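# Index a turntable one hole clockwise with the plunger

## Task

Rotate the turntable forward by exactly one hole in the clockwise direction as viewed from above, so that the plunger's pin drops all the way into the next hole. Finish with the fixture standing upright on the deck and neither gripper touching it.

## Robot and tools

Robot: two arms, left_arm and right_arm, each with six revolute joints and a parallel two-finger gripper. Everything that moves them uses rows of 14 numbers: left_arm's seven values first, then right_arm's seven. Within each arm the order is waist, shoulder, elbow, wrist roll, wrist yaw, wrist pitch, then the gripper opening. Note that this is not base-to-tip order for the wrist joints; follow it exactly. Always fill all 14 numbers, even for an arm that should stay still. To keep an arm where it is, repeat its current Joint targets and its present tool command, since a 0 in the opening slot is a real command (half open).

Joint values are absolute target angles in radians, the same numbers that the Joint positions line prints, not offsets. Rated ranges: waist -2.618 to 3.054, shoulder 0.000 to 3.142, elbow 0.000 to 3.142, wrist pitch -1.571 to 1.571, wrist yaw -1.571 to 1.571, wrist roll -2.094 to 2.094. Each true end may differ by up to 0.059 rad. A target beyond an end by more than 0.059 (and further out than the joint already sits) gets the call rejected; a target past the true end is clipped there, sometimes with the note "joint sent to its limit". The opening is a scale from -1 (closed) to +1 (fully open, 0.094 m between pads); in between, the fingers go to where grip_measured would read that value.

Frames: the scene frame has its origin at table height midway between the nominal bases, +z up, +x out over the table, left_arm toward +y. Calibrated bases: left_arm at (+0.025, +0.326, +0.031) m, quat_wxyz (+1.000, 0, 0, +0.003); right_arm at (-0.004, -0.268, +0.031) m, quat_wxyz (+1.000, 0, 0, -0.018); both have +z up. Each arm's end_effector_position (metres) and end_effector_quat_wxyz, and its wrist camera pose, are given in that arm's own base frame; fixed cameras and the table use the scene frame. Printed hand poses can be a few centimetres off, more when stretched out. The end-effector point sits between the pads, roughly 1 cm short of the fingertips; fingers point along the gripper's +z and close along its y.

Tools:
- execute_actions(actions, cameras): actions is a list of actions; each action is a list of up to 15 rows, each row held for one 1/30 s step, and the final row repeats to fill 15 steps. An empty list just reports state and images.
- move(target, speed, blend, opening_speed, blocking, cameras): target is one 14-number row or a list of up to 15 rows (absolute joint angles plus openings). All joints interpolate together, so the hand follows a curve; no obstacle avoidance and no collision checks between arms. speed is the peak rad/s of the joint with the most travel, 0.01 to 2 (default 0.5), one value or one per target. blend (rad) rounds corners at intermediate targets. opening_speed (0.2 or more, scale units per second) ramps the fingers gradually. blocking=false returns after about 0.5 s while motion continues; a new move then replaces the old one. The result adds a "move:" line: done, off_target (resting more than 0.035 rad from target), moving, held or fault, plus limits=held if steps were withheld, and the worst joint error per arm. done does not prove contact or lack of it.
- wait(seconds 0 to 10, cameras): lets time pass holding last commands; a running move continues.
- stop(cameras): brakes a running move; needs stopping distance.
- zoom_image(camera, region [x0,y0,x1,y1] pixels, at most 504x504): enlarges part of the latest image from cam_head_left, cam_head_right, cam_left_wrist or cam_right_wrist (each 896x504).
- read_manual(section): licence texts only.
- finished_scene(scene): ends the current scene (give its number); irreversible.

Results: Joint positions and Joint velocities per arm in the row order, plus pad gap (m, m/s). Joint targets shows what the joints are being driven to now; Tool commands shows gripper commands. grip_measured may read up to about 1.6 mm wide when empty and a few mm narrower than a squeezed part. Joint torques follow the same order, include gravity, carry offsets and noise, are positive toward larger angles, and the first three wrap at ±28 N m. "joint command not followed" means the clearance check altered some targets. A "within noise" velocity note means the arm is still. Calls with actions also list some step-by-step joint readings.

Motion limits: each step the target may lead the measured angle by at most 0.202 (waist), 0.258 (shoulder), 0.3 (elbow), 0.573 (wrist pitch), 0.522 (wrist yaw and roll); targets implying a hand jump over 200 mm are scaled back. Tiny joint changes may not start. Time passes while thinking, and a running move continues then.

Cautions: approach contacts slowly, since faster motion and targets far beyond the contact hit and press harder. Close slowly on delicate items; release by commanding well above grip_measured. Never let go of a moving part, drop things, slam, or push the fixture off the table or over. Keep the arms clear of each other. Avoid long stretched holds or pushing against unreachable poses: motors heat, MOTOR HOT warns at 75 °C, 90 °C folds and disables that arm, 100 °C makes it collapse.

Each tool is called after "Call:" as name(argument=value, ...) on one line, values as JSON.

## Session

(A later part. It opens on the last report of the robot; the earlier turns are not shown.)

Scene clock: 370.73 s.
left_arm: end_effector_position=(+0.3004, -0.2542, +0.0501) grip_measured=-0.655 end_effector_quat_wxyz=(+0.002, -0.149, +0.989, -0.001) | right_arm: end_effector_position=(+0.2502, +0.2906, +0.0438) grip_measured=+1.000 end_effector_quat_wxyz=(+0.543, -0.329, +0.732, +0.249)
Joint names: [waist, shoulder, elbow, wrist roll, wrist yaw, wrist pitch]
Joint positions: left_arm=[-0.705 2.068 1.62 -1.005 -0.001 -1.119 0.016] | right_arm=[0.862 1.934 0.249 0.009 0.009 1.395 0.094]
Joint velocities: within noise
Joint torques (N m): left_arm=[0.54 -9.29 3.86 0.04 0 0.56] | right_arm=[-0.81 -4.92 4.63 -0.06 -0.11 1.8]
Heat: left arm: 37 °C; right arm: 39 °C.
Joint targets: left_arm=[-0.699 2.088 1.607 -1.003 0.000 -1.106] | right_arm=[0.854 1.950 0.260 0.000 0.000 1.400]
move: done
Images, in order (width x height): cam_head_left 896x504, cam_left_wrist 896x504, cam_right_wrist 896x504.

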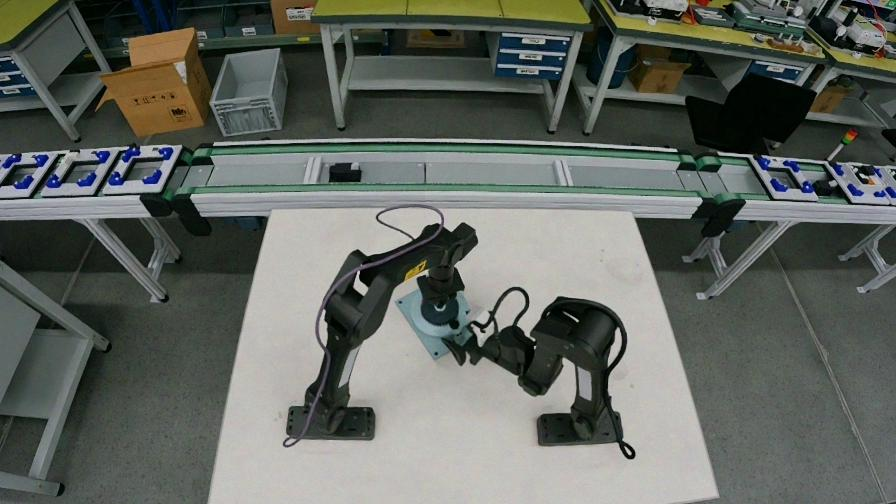

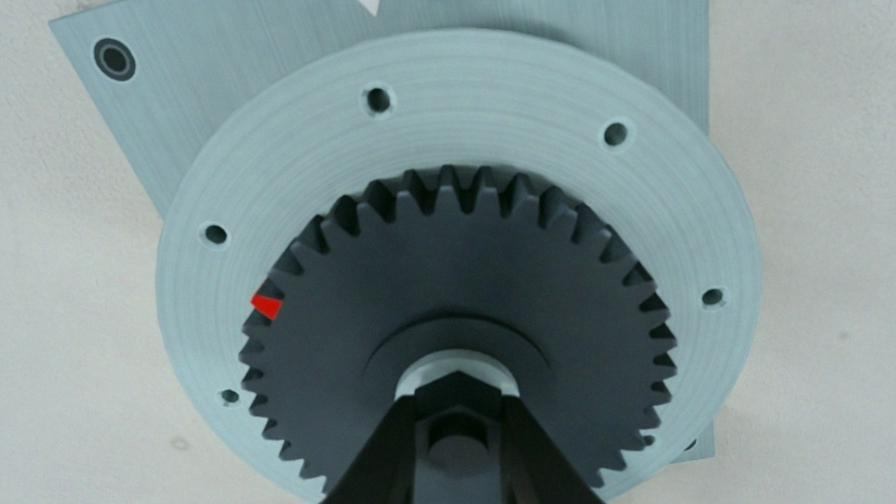

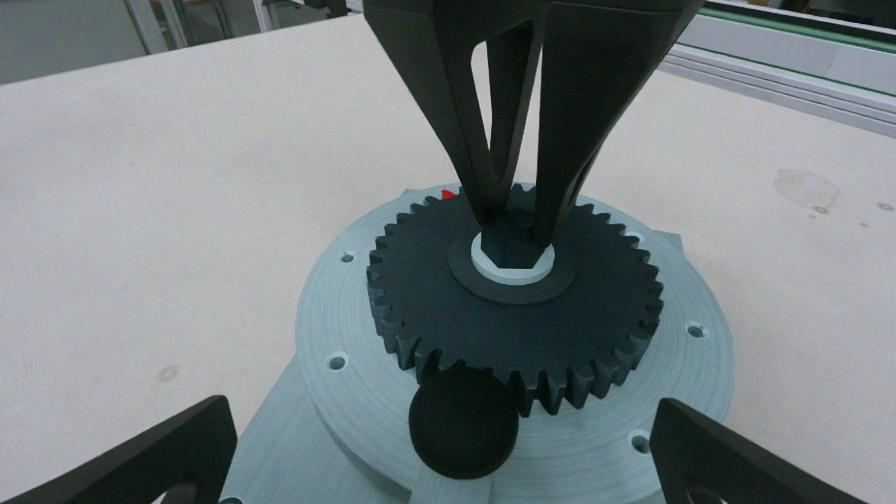

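Call:
move(target=[-0.699,2.088,1.607,-1.003,0,-1.106,-0.75,0.839,2.045,0.297,0,0,1.447,1], speed=0.2, cameras=["cam_right_wrist","cam_left_wrist"])

Scene clock: 385.50 s.
left_arm: end_effector_position=(+0.3004, -0.2542, +0.0501) grip_measured=-0.655 end_effector_quat_wxyz=(+0.002, -0.149, +0.989, -0.001) | right_arm: end_effector_position=(+0.2596, +0.2931, +0.0307) grip_measured=+1.000 end_effector_quat_wxyz=(+0.542, -0.325, +0.736, +0.243)
Joint names: [waist, shoulder, elbow, wrist roll, wrist yaw, wrist pitch]
Joint positions: left_arm=[-0.705 2.068 1.62 -1.005 -0.001 -1.119 0.016] | right_arm=[0.848 2.027 0.286 0.009 0.009 1.441 0.094]
Joint velocities: within noise
Joint torques (N m): left_arm=[0.51 -9.32 3.9 0.04 0 0.55] | right_arm=[-0.83 -5.2 4.22 -0.06 -0.1 1.77]
Heat: left arm: 37 °C; right arm: 39 °C.
Joint targets: left_arm=[-0.699 2.088 1.607 -1.003 0.000 -1.106] | right_arm=[0.839 2.045 0.297 0.000 0.000 1.447]
move: done
Images, in order (width x height): cam_left_wrist 896x504, cam_right_wrist 896x504.

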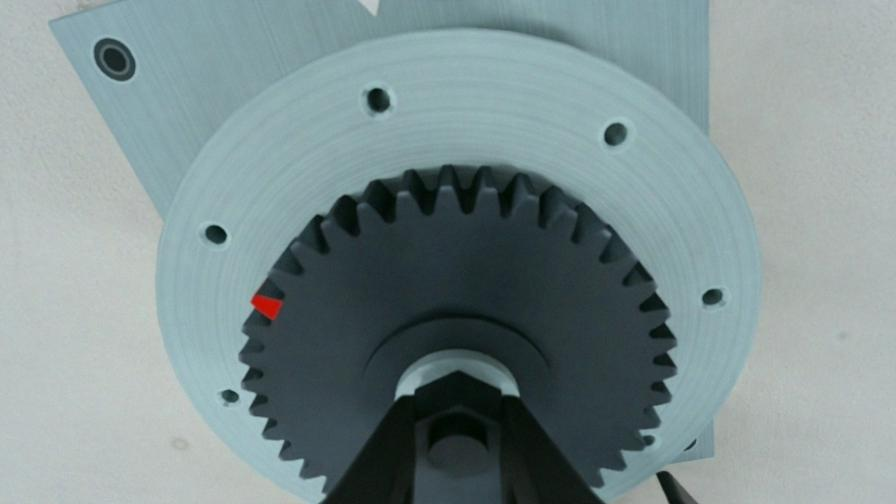

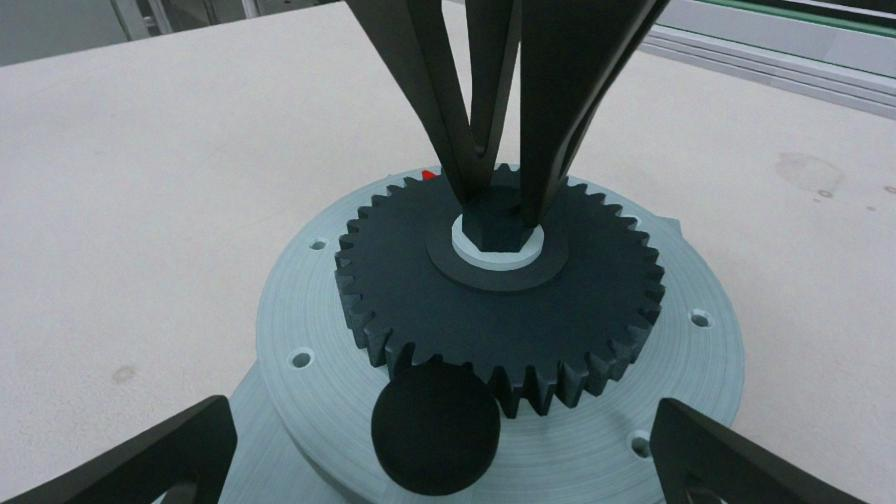

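Call:
move(target=[-0.699,2.088,1.607,-1.003,0,-1.106,-0.75,0.852,2.045,0.297,0,0,1.447,-0.65], opening_speed=0.4, cameras=["cam_right_wrist","cam_left_wrist"])

Scene clock: 399.07 s.
left_arm: end_effector_position=(+0.3004, -0.2542, +0.0501) grip_measured=-0.656 end_effector_quat_wxyz=(+0.002, -0.149, +0.989, -0.001) | right_arm: end_effector_position=(+0.2594, +0.2935, +0.0311) grip_measured=-0.494 end_effector_quat_wxyz=(+0.542, -0.324, +0.736, +0.245)
Joint names: [waist, shoulder, elbow, wrist roll, wrist yaw, wrist pitch]
Joint positions: left_arm=[-0.705 2.068 1.62 -1.005 -0.001 -1.119 0.016] | right_arm=[0.848 2.027 0.286 0.012 0.007 1.443 0.024]
Joint velocities: within noise
Joint torques (N m): left_arm=[0.47 -9.32 3.88 0.04 0.01 0.56] | right_arm=[0.39 -5.18 4.21 -0.11 -0.09 1.79]
Heat: left arm: 37 °C; right arm: 38 °C.
Joint targets: left_arm=[-0.699 2.088 1.607 -1.003 0.000 -1.106] | right_arm=[0.852 2.045 0.297 0.000 0.000 1.447]
move: done
Images, in order (width x height): cam_left_wrist 896x504, cam_right_wrist 896x504.

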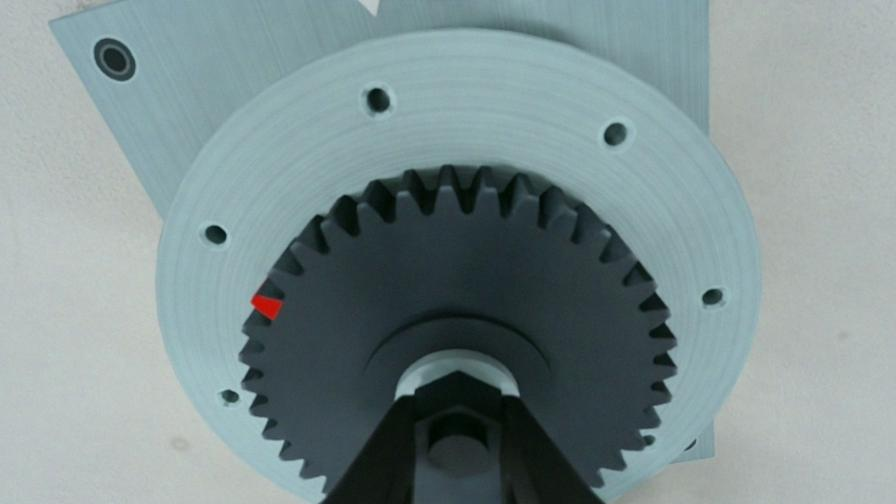

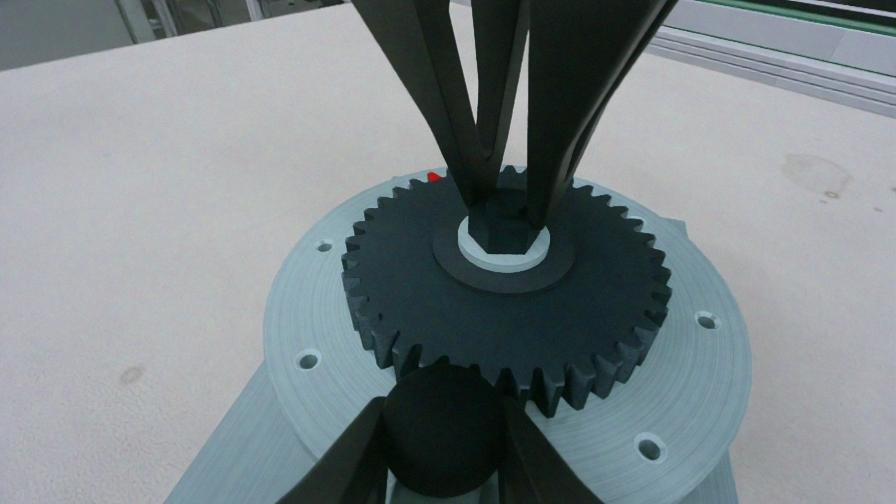

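Call:
move(target=[-0.699,2.088,1.607,-1.003,0,-1.106,-0.75,0.852,1.958,0.294,0,0,1.363,-0.65], speed=0.1, cameras=["cam_right_wrist","cam_left_wrist"])

Scene clock: 412.23 s.
left_arm: end_effector_position=(+0.3004, -0.2542, +0.0501) grip_measured=-0.656 end_effector_quat_wxyz=(+0.002, -0.149, +0.989, -0.001) | right_arm: end_effector_position=(+0.2591, +0.2933, +0.0316) grip_measured=-0.497 end_effector_quat_wxyz=(+0.533, -0.327, +0.742, +0.242)
Joint names: [waist, shoulder, elbow, wrist roll, wrist yaw, wrist pitch]
Joint positions: left_arm=[-0.705 2.068 1.62 -1.005 -0.001 -1.119 0.016] | right_arm=[0.848 1.983 0.29 0.013 0.006 1.373 0.024]
Joint velocities: within noise
Joint torques (N m): left_arm=[0.5 -9.33 3.88 0.04 0.01 0.56] | right_arm=[0.36 -8.5 3.85 -0.1 -0.08 1.66]
Heat: left arm: 37 °C; right arm: 38 °C.
Joint targets: left_arm=[-0.699 2.088 1.607 -1.003 0.000 -1.106] | right_arm=[0.852 1.958 0.294 0.000 0.000 1.363]
move: done
Images, in order (width x height): cam_left_wrist 896x504, cam_right_wrist 896x504.

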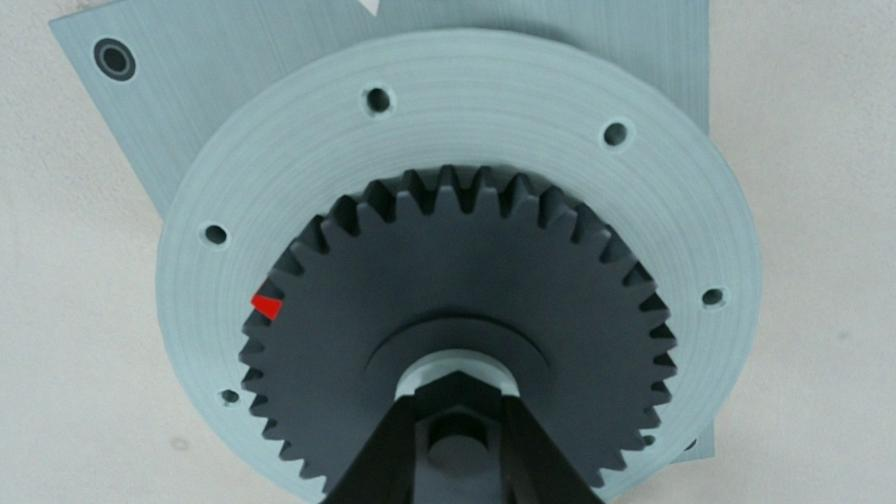

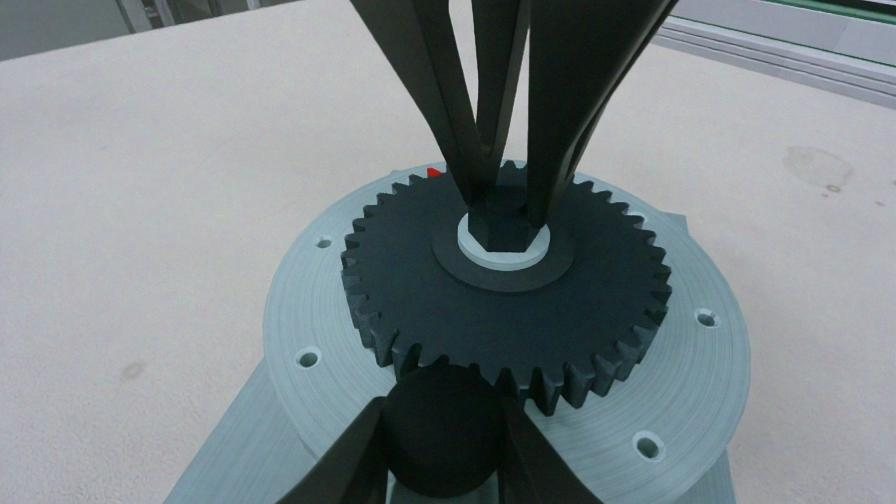

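Call:
move(target=[-0.699,2.088,1.607,-1.003,0,-1.106,-0.75,0.852,1.89,0.294,0,0,1.363,-0.75], speed=0.1, cameras=["cam_right_wrist"])

Scene clock: 418.33 s.
left_arm: end_effector_position=(+0.3004, -0.2542, +0.0501) grip_measured=-0.656 end_effector_quat_wxyz=(+0.002, -0.149, +0.989, -0.001) | right_arm: end_effector_position=(+0.2590, +0.2932, +0.0325) grip_measured=-0.497 end_effector_quat_wxyz=(+0.524, -0.330, +0.748, +0.238)
Joint names: [waist, shoulder, elbow, wrist roll, wrist yaw, wrist pitch]
Joint positions: left_arm=[-0.705 2.068 1.62 -1.005 -0.001 -1.119 0.016] | right_arm=[0.848 1.939 0.296 0.013 0.006 1.299 0.024]
Joint velocities: within noise
Joint torques (N m): left_arm=[0.51 -9.36 3.89 0.04 0 0.56] | right_arm=[0.32 -10.28 3.63 -0.11 -0.08 2.33]
Heat: left arm: 37 °C; right arm: 38 °C.
Joint targets: left_arm=[-0.699 2.088 1.607 -1.003 0.000 -1.106] | right_arm=[0.852 1.890 0.294 0.000 0.000 1.363]
move: off_target (right_arm); right_arm: the wrist pitch is farthest, 0.064 rad from its target
Images, in order (width x height): cam_right_wrist 896x504.

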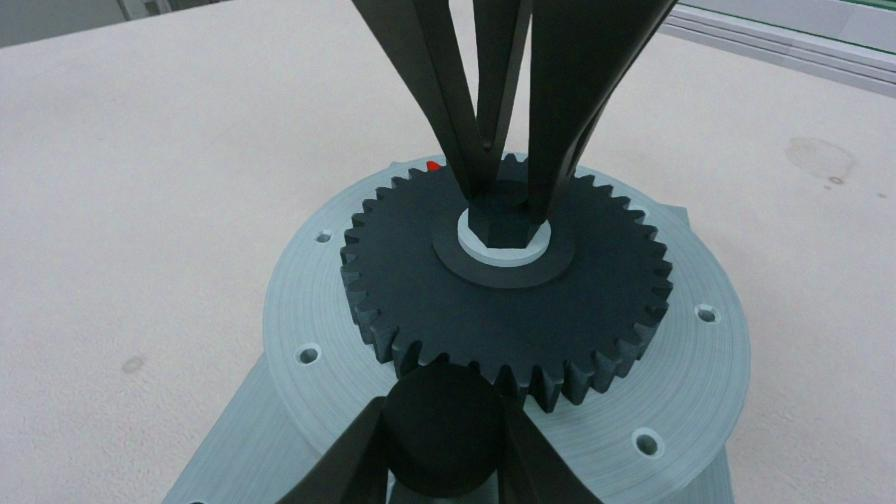

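Call:
move(target=[-0.699,2.088,1.607,-1.003,0,-1.106,-0.75,0.852,1.83,0.294,0,0,1.40,-0.9], speed=0.1, cameras=["cam_right_wrist"])

Scene clock: 426.17 s.
left_arm: end_effector_position=(+0.2997, -0.2550, +0.0501) grip_measured=-0.656 end_effector_quat_wxyz=(-0.001, -0.149, +0.989, -0.003) | right_arm: end_effector_position=(+0.2582, +0.2923, +0.0348) grip_measured=-0.498 end_effector_quat_wxyz=(+0.520, -0.332, +0.751, +0.235)
Joint names: [waist, shoulder, elbow, wrist roll, wrist yaw, wrist pitch]
Joint positions: left_arm=[-0.705 2.068 1.62 -1.005 0.005 -1.119 0.016] | right_arm=[0.848 1.9 0.296 0.011 0.006 1.248 0.024]
Joint velocities: within noise
Joint torques (N m): left_arm=[0.53 -9.33 3.86 0.04 -0.05 0.56] | right_arm=[0.42 -11.88 3.9 -0.1 -0.09 3.11]
Heat: left arm: 37 °C; right arm: 41 °C.
Joint targets: left_arm=[-0.699 2.088 1.607 -1.003 0.000 -1.106] | right_arm=[0.852 1.830 0.294 0.000 0.000 1.400]
move: off_target (right_arm); right_arm: the wrist pitch is farthest, 0.152 rad from its target
Images, in order (width x height): cam_right_wrist 896x504.

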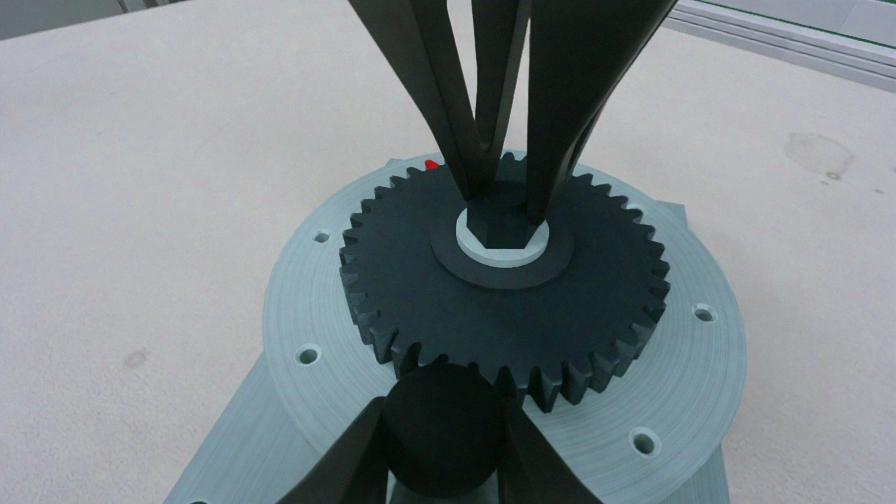

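Call:
wait(seconds=0.1)

Call:
zoom_image(camera="cam_head_left", region=[380, 260, 500, 370])

Scene clock: 432.67 s.
left_arm: end_effector_position=(+0.2997, -0.2550, +0.0501) grip_measured=-0.656 end_effector_quat_wxyz=(-0.001, -0.149, +0.989, -0.003) | right_arm: end_effector_position=(+0.2582, +0.2923, +0.0348) grip_measured=-0.498 end_effector_quat_wxyz=(+0.520, -0.332, +0.751, +0.235)
Joint names: [waist, shoulder, elbow, wrist roll, wrist yaw, wrist pitch]
Joint positions: left_arm=[-0.705 2.068 1.62 -1.005 0.005 -1.119 0.016] | right_arm=[0.848 1.9 0.296 0.011 0.006 1.247 0.024]
Joint velocities: within noise
Joint torques (N m): left_arm=[0.5 -9.31 3.9 0.03 -0.05 0.55] | right_arm=[0.36 -11.85 3.92 -0.1 -0.08 3.12]
Heat: left arm: 37 °C; right arm: 45 °C.
Joint targets: left_arm=[-0.699 2.088 1.607 -1.003 0.000 -1.106] | right_arm=[0.852 1.830 0.294 0.000 0.000 1.400]
Tool commands: left_gripper/opening=-0.75 right_gripper/opening=-0.9
wait: 0.10 s; at rest from the start

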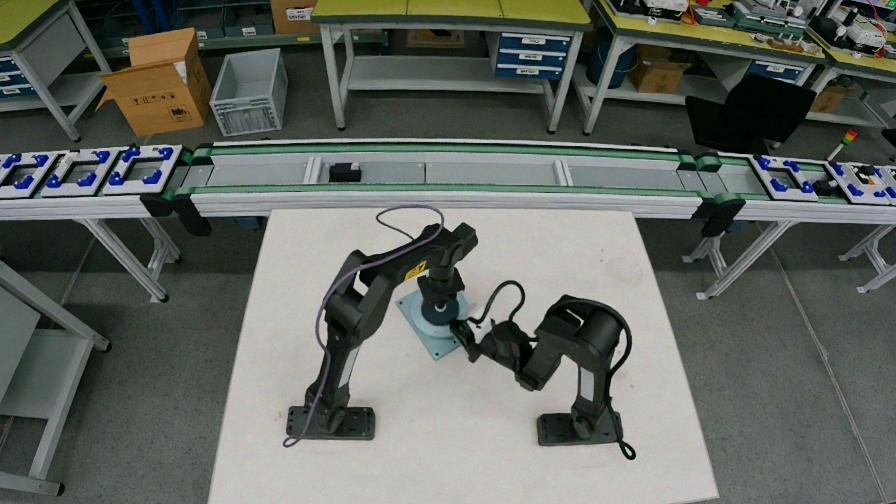

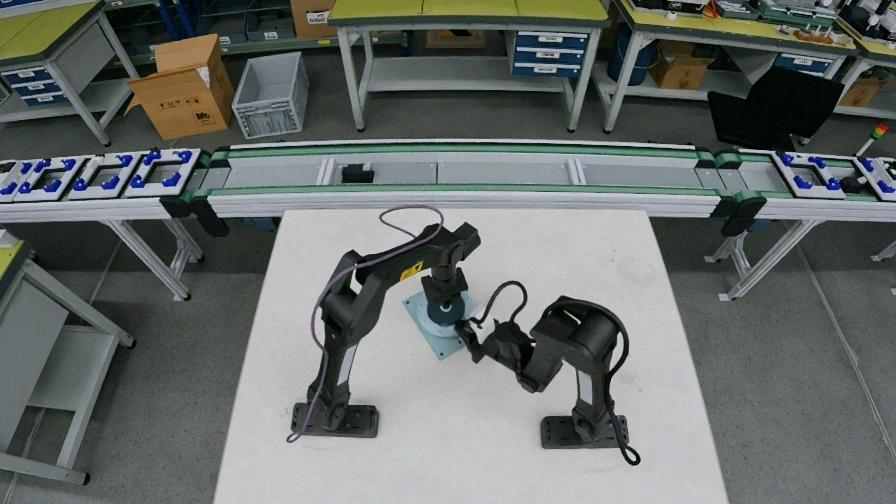

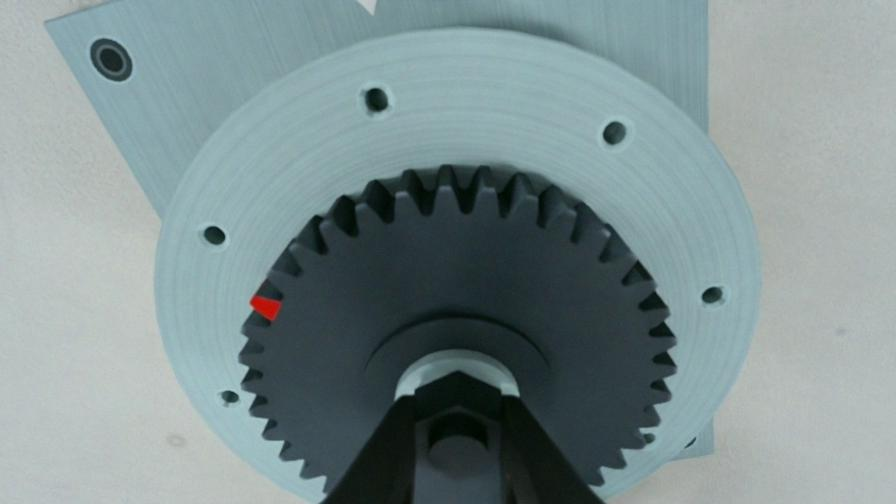

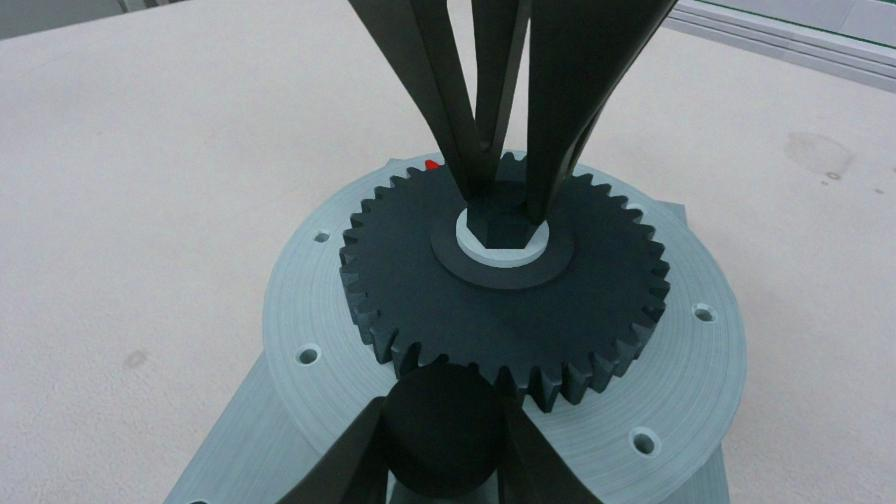

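Scaled by 4.200 from the camera's 896x504 image, which has a finer 1280x720 frame.

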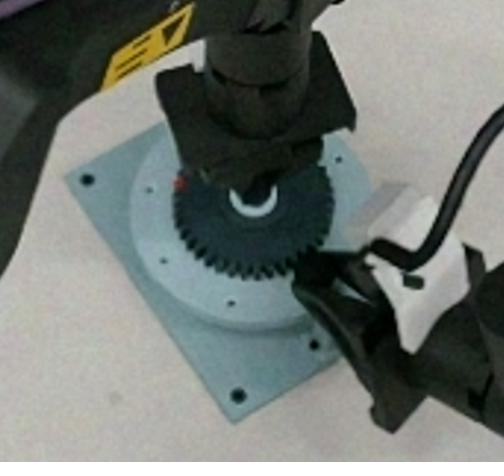

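Call:
move(target=[-0.699,2.088,1.607,-1.003,0,-1.106,-0.75,0.852,1.85,0.36,0,0,1.53,-0.9], speed=0.1, cameras=["cam_right_wrist","cam_left_wrist"])

Scene clock: 466.43 s.
left_arm: end_effector_position=(+0.2996, -0.2550, +0.0501) grip_measured=-0.656 end_effector_quat_wxyz=(-0.001, -0.149, +0.989, -0.003) | right_arm: end_effector_position=(+0.2590, +0.2932, +0.0375) grip_measured=-0.498 end_effector_quat_wxyz=(+0.524, -0.331, +0.748, +0.237)
Joint names: [waist, shoulder, elbow, wrist roll, wrist yaw, wrist pitch]
Joint positions: left_arm=[-0.705 2.068 1.62 -1.005 0.005 -1.119 0.016] | right_arm=[0.848 1.9 0.297 0.01 0.006 1.258 0.024]
Joint velocities: within noise
Joint torques (N m): left_arm=[0.51 -9.32 3.89 0.05 -0.05 0.55] | right_arm=[0.36 -10.25 10.36 -0.08 -0.07 4.21]
Heat: left arm: 37 °C; right arm: 54 °C.
Joint targets: left_arm=[-0.699 2.088 1.607 -1.003 0.000 -1.106] | right_arm=[0.852 1.850 0.360 0.000 0.000 1.530]
move: off_target (right_arm); right_arm: the wrist pitch is farthest, 0.272 rad from its target
Images, in order (width x height): cam_left_wrist 896x504, cam_right_wrist 896x504.

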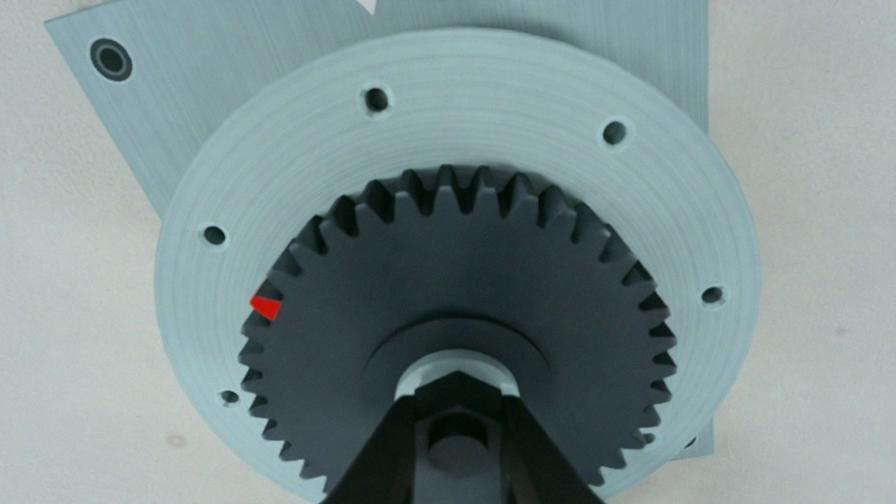

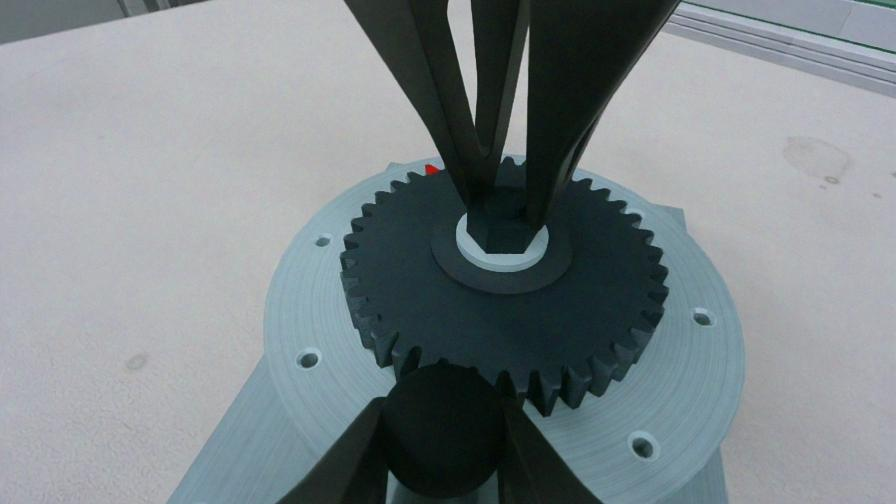

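Call:
move(target=[-0.699,2.088,1.607,-0.75,0,-1.106,-0.75,0.852,1.83,0.37,0,0,1.56,-0.9], speed=0.2, cameras=["cam_right_wrist","cam_left_wrist"])

Scene clock: 475.27 s.
left_arm: end_effector_position=(+0.3006, -0.2563, +0.0501) grip_measured=-0.656 end_effector_quat_wxyz=(+0.001, -0.031, +1.000, -0.006) | right_arm: end_effector_position=(+0.2594, +0.2941, +0.0390) grip_measured=-0.498 end_effector_quat_wxyz=(+0.526, -0.331, +0.746, +0.238)
Joint names: [waist, shoulder, elbow, wrist roll, wrist yaw, wrist pitch]
Joint positions: left_arm=[-0.705 2.068 1.62 -0.767 0.007 -1.112 0.016] | right_arm=[0.848 1.9 0.299 0.01 0.005 1.261 0.024]
Joint velocities: within noise
Joint torques (N m): left_arm=[0.47 -9.33 3.88 0.22 -0.07 0.49] | right_arm=[0.38 -11.85 11.15 -0.07 -0.08 4.42]
Heat: left arm: 37 °C; right arm: 59 °C.
Joint targets: left_arm=[-0.699 2.088 1.607 -0.750 0.000 -1.106] | right_arm=[0.852 1.830 0.370 0.000 0.000 1.555]
joint sent to its limit (right arm) — the wrist pitch, upper limit.
move: off_target (right_arm); right_arm: the wrist pitch is farthest, 0.299 rad from its target
Images, in order (width x height): cam_left_wrist 896x504, cam_right_wrist 896x504.

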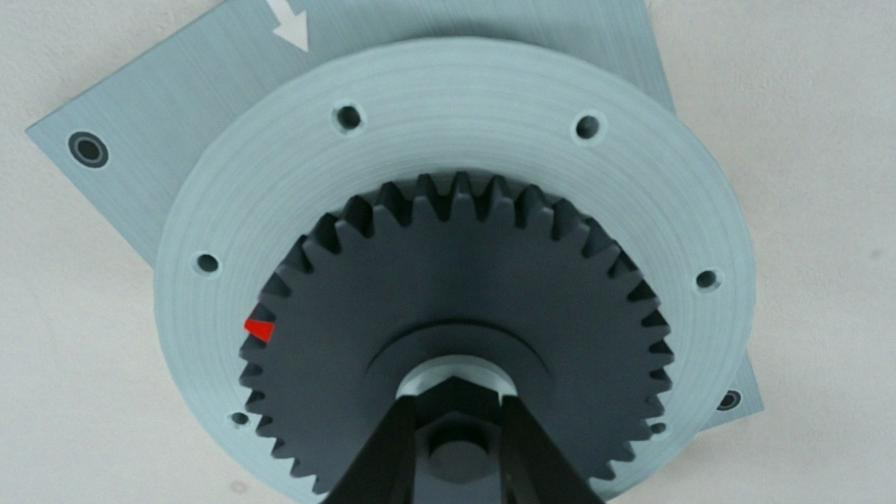

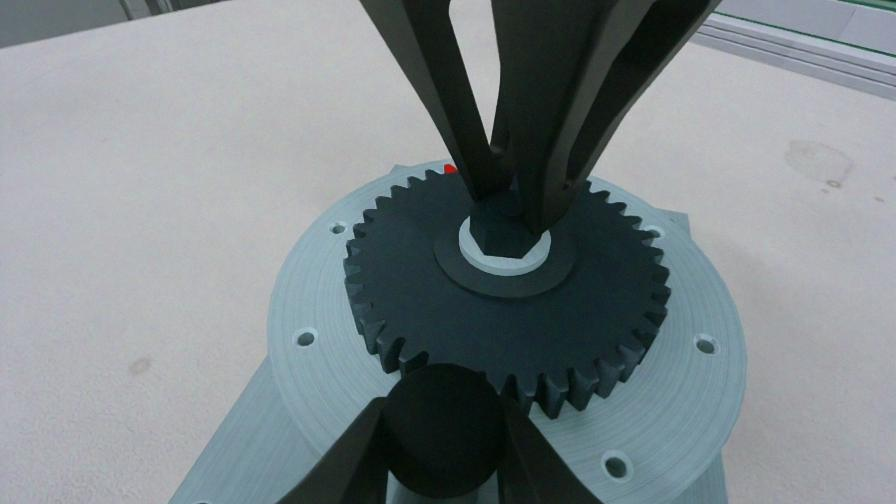

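Call:
move(target=[-0.699,2.088,1.607,-0.70,0,-1.106,-0.9,0.852,1.93,0.31,0,0,1.36,-0.9], speed=0.15, cameras=["cam_right_wrist","cam_left_wrist"])

Scene clock: 486.57 s.
left_arm: end_effector_position=(+0.3007, -0.2564, +0.0501) grip_measured=-0.656 end_effector_quat_wxyz=(+0.002, -0.009, +1.000, -0.006) | right_arm: end_effector_position=(+0.2588, +0.2933, +0.0361) grip_measured=-0.498 end_effector_quat_wxyz=(+0.526, -0.330, +0.746, +0.239)
Joint names: [waist, shoulder, elbow, wrist roll, wrist yaw, wrist pitch]
Joint positions: left_arm=[-0.705 2.068 1.62 -0.724 0.007 -1.112 0.016] | right_arm=[0.848 1.92 0.294 0.01 0.005 1.287 0.024]
Joint velocities: within noise
Joint torques (N m): left_arm=[0.5 -9.32 3.9 0.31 -0.06 0.49] | right_arm=[0.36 -5.53 5.46 -0.08 -0.07 2.39]
Heat: left arm: 37 °C; right arm: 61 °C.
Joint targets: left_arm=[-0.699 2.088 1.607 -0.700 0.000 -1.106] | right_arm=[0.852 1.930 0.310 0.000 0.000 1.360]
move: off_target (right_arm); right_arm: the wrist pitch is farthest, 0.073 rad from its target
Images, in order (width x height): cam_left_wrist 896x504, cam_right_wrist 896x504.

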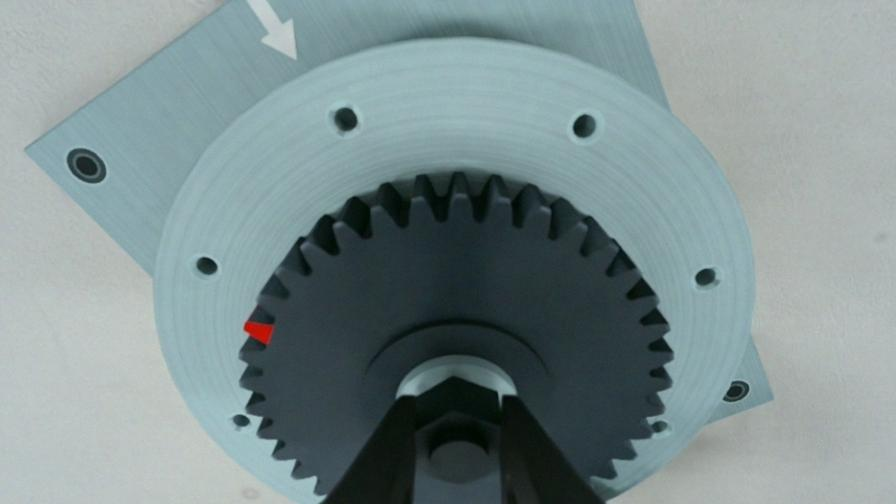

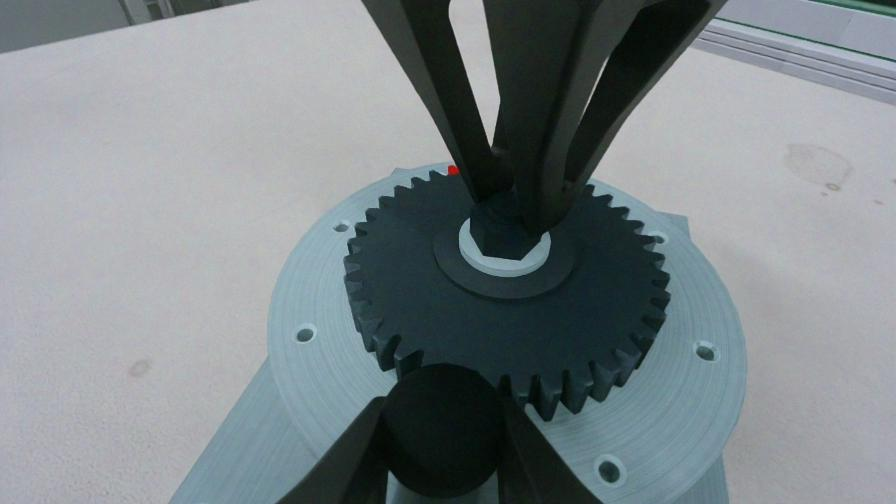

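Call:
move(target=[-0.699,2.088,1.607,-0.70,0,-1.106,-0.9,0.852,1.96,0.295,0,0,1.33,-0.9], speed=0.15, cameras=["cam_right_wrist"])

Scene clock: 494.83 s.
left_arm: end_effector_position=(+0.3007, -0.2564, +0.0501) grip_measured=-0.656 end_effector_quat_wxyz=(+0.002, -0.009, +1.000, -0.006) | right_arm: end_effector_position=(+0.2585, +0.2931, +0.0352) grip_measured=-0.498 end_effector_quat_wxyz=(+0.530, -0.329, +0.744, +0.240)
Joint names: [waist, shoulder, elbow, wrist roll, wrist yaw, wrist pitch]
Joint positions: left_arm=[-0.705 2.068 1.62 -0.724 0.007 -1.112 0.016] | right_arm=[0.848 1.94 0.29 0.01 0.005 1.321 0.024]
Joint velocities: within noise
Joint torques (N m): left_arm=[0.54 -9.36 3.89 0.28 -0.07 0.49] | right_arm=[0.35 -4.81 4.25 -0.1 -0.07 1.81]
Heat: left arm: 37 °C; right arm: 56 °C.
Joint targets: left_arm=[-0.699 2.088 1.607 -0.700 0.000 -1.106] | right_arm=[0.852 1.960 0.295 0.000 0.000 1.330]
move: done
Images, in order (width x height): cam_right_wrist 896x504.

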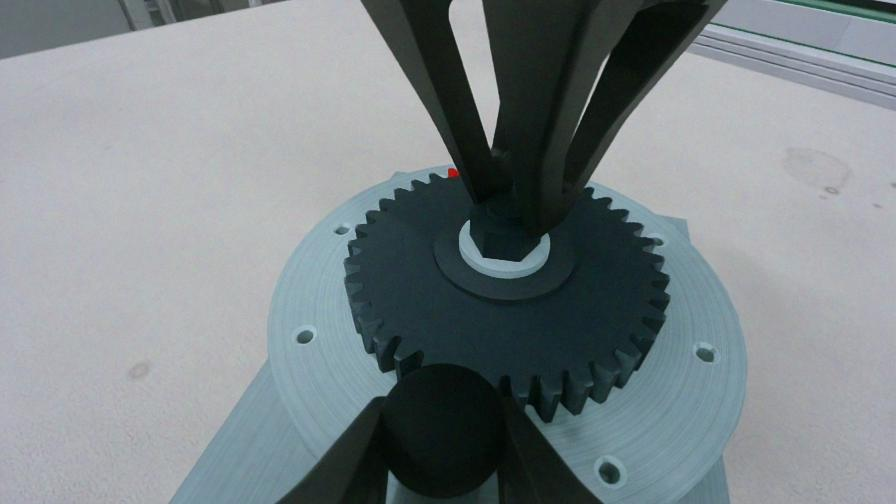

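Call:
move(target=[-0.699,2.088,1.607,-0.70,0,-1.106,-0.9,0.852,1.96,0.295,0,0,1.33,0.6], opening_speed=0.6, cameras=["cam_right_wrist"])

Call:
move(target=[-0.699,2.088,1.607,-0.25,0,-1.106,-0.9,0.852,1.96,0.295,0,0,1.33,0.6], speed=0.2, cameras=["cam_right_wrist","cam_left_wrist"])

Scene clock: 506.77 s.
left_arm: end_effector_position=(+0.3007, -0.2564, +0.0501) grip_measured=-0.656 end_effector_quat_wxyz=(+0.002, -0.009, +1.000, -0.006) | right_arm: end_effector_position=(+0.2587, +0.2933, +0.0360) grip_measured=+0.598 end_effector_quat_wxyz=(+0.531, -0.329, +0.743, +0.241)
Joint names: [waist, shoulder, elbow, wrist roll, wrist yaw, wrist pitch]
Joint positions: left_arm=[-0.705 2.068 1.62 -0.722 0.007 -1.112 0.016] | right_arm=[0.848 1.942 0.29 0.01 0.005 1.326 0.075]
Joint velocities: within noise
Joint torques (N m): left_arm=[0.51 -9.32 3.88 0.28 -0.07 0.49] | right_arm=[0.35 -5 4.22 -0.07 -0.07 1.78]
Heat: left arm: 37 °C; right arm: 52 °C.
Joint targets: left_arm=[-0.699 2.088 1.607 -0.700 0.000 -1.106] | right_arm=[0.852 1.960 0.295 0.000 0.000 1.330]
move: done
Images, in order (width x height): cam_right_wrist 896x504.

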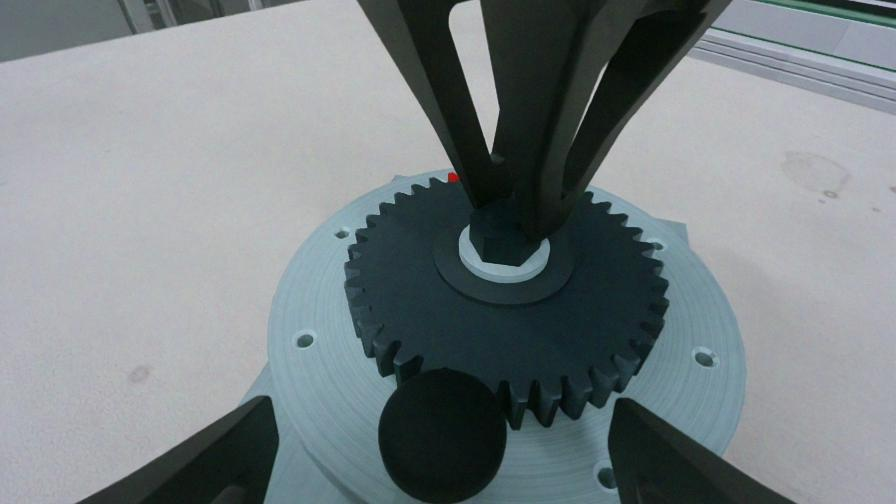

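Scene clock: 509.63 s.
left_arm: end_effector_position=(+0.3106, -0.2618, +0.0503) grip_measured=-0.898 end_effector_quat_wxyz=(+0.024, +0.219, +0.975, -0.012) | right_arm: end_effector_position=(+0.2588, +0.2933, +0.0361) grip_measured=+0.598 end_effector_quat_wxyz=(+0.531, -0.329, +0.743, +0.241)
Joint names: [waist, shoulder, elbow, wrist roll, wrist yaw, wrist pitch]
Joint positions: left_arm=[-0.703 2.069 1.62 -0.262 0 -1.068 0.005] | right_arm=[0.848 1.942 0.29 0.01 0.005 1.327 0.075]
Joint velocities: within noise
Joint torques (N m): left_arm=[0.35 -9.52 3.93 0.16 -0.01 0.08] | right_arm=[0.39 -5 4.23 -0.08 -0.06 1.78]
Heat: left arm: 37 °C; right arm: 51 °C.
Joint targets: left_arm=[-0.699 2.088 1.607 -0.250 0.000 -1.106] | right_arm=[0.852 1.960 0.295 0.000 0.000 1.330]
move: off_target (left_arm); left_arm: the wrist pitch is farthest, 0.038 rad from its target
Images, in order (width x height): cam_left_wrist 896x504, cam_right_wrist 896x504.

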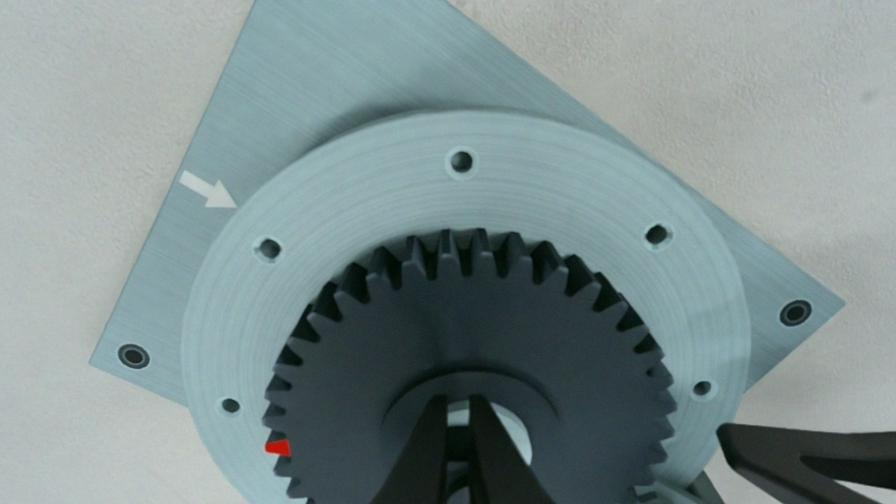

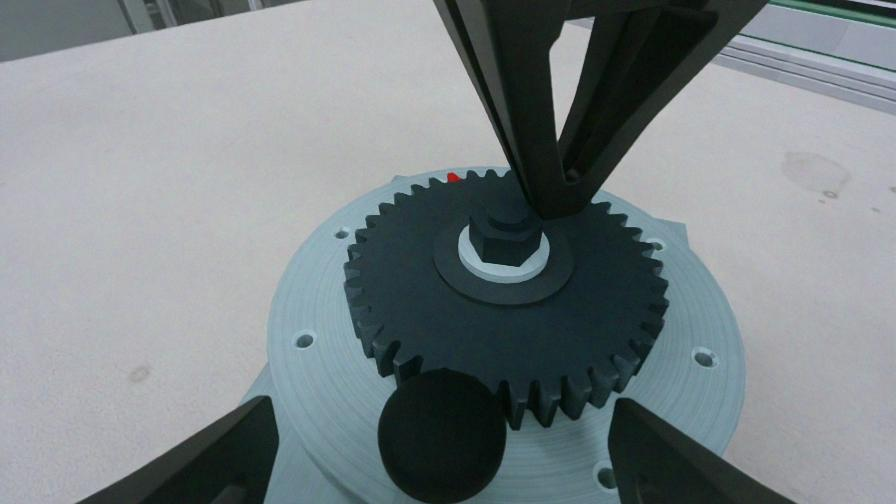

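Call:
move(target=[[-0.699,2.071,1.649,-0.26,0,-1.160,-0.9,0.852,1.96,0.295,0,0,1.33,0.6],[-0.699,2.065,1.70,-0.83,0,-1.23,-0.1,0.852,1.96,0.295,0,0,1.33,0.6]], speed=0.4, cameras=["cam_right_wrist","cam_left_wrist"])

Scene clock: 524.93 s.
left_arm: end_effector_position=(+0.2953, -0.2483, +0.0631) grip_measured=-0.102 end_effector_quat_wxyz=(-0.013, -0.058, +0.998, +0.014) | right_arm: end_effector_position=(+0.2588, +0.2933, +0.0361) grip_measured=+0.598 end_effector_quat_wxyz=(+0.531, -0.329, +0.743, +0.240)
Joint names: [waist, shoulder, elbow, wrist roll, wrist yaw, wrist pitch]
Joint positions: left_arm=[-0.703 2.069 1.673 -0.82 -0.003 -1.212 0.042] | right_arm=[0.848 1.942 0.29 0.009 0.005 1.327 0.075]
Joint velocities: within noise
Joint torques (N m): left_arm=[0.32 -11.49 6.99 -0.09 0.02 0.1] | right_arm=[0.38 -4.94 4.26 -0.07 -0.06 1.77]
Heat: left arm: 38 °C; right arm: 49 °C.
Joint targets: left_arm=[-0.699 2.065 1.700 -0.830 0.000 -1.230] | right_arm=[0.852 1.960 0.295 0.000 0.000 1.330]
move: done
Images, in order (width x height): cam_left_wrist 896x504, cam_right_wrist 896x504.

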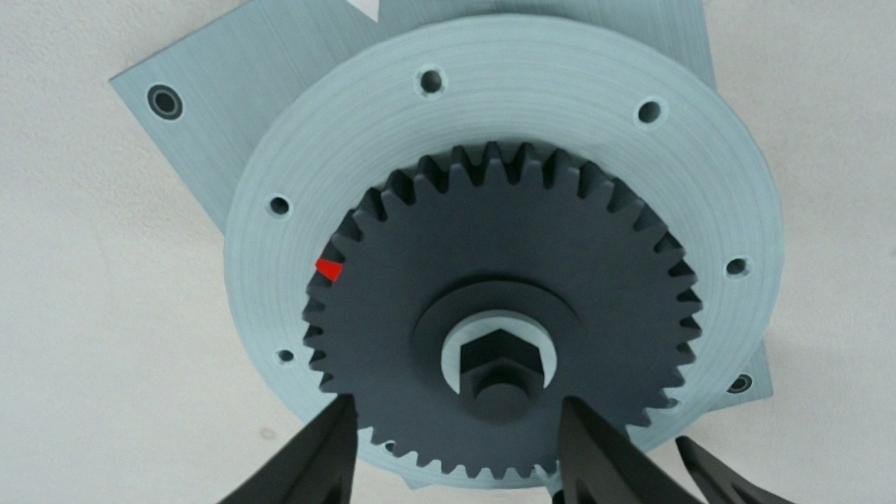

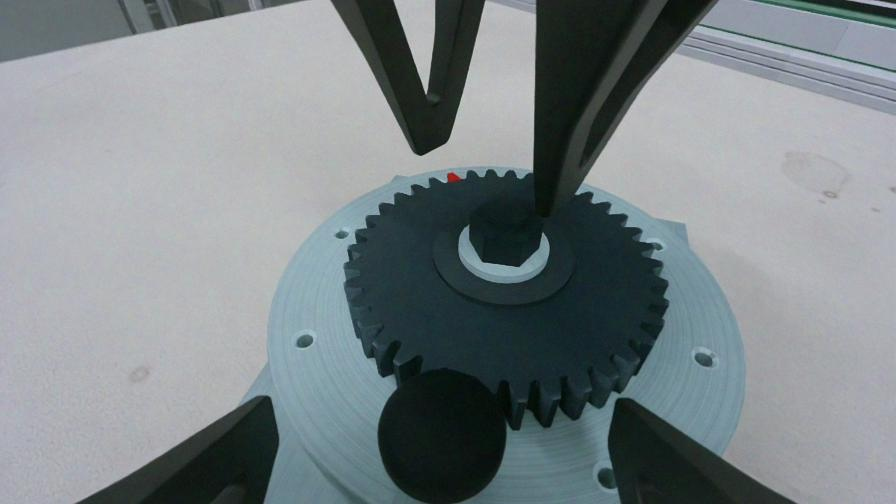

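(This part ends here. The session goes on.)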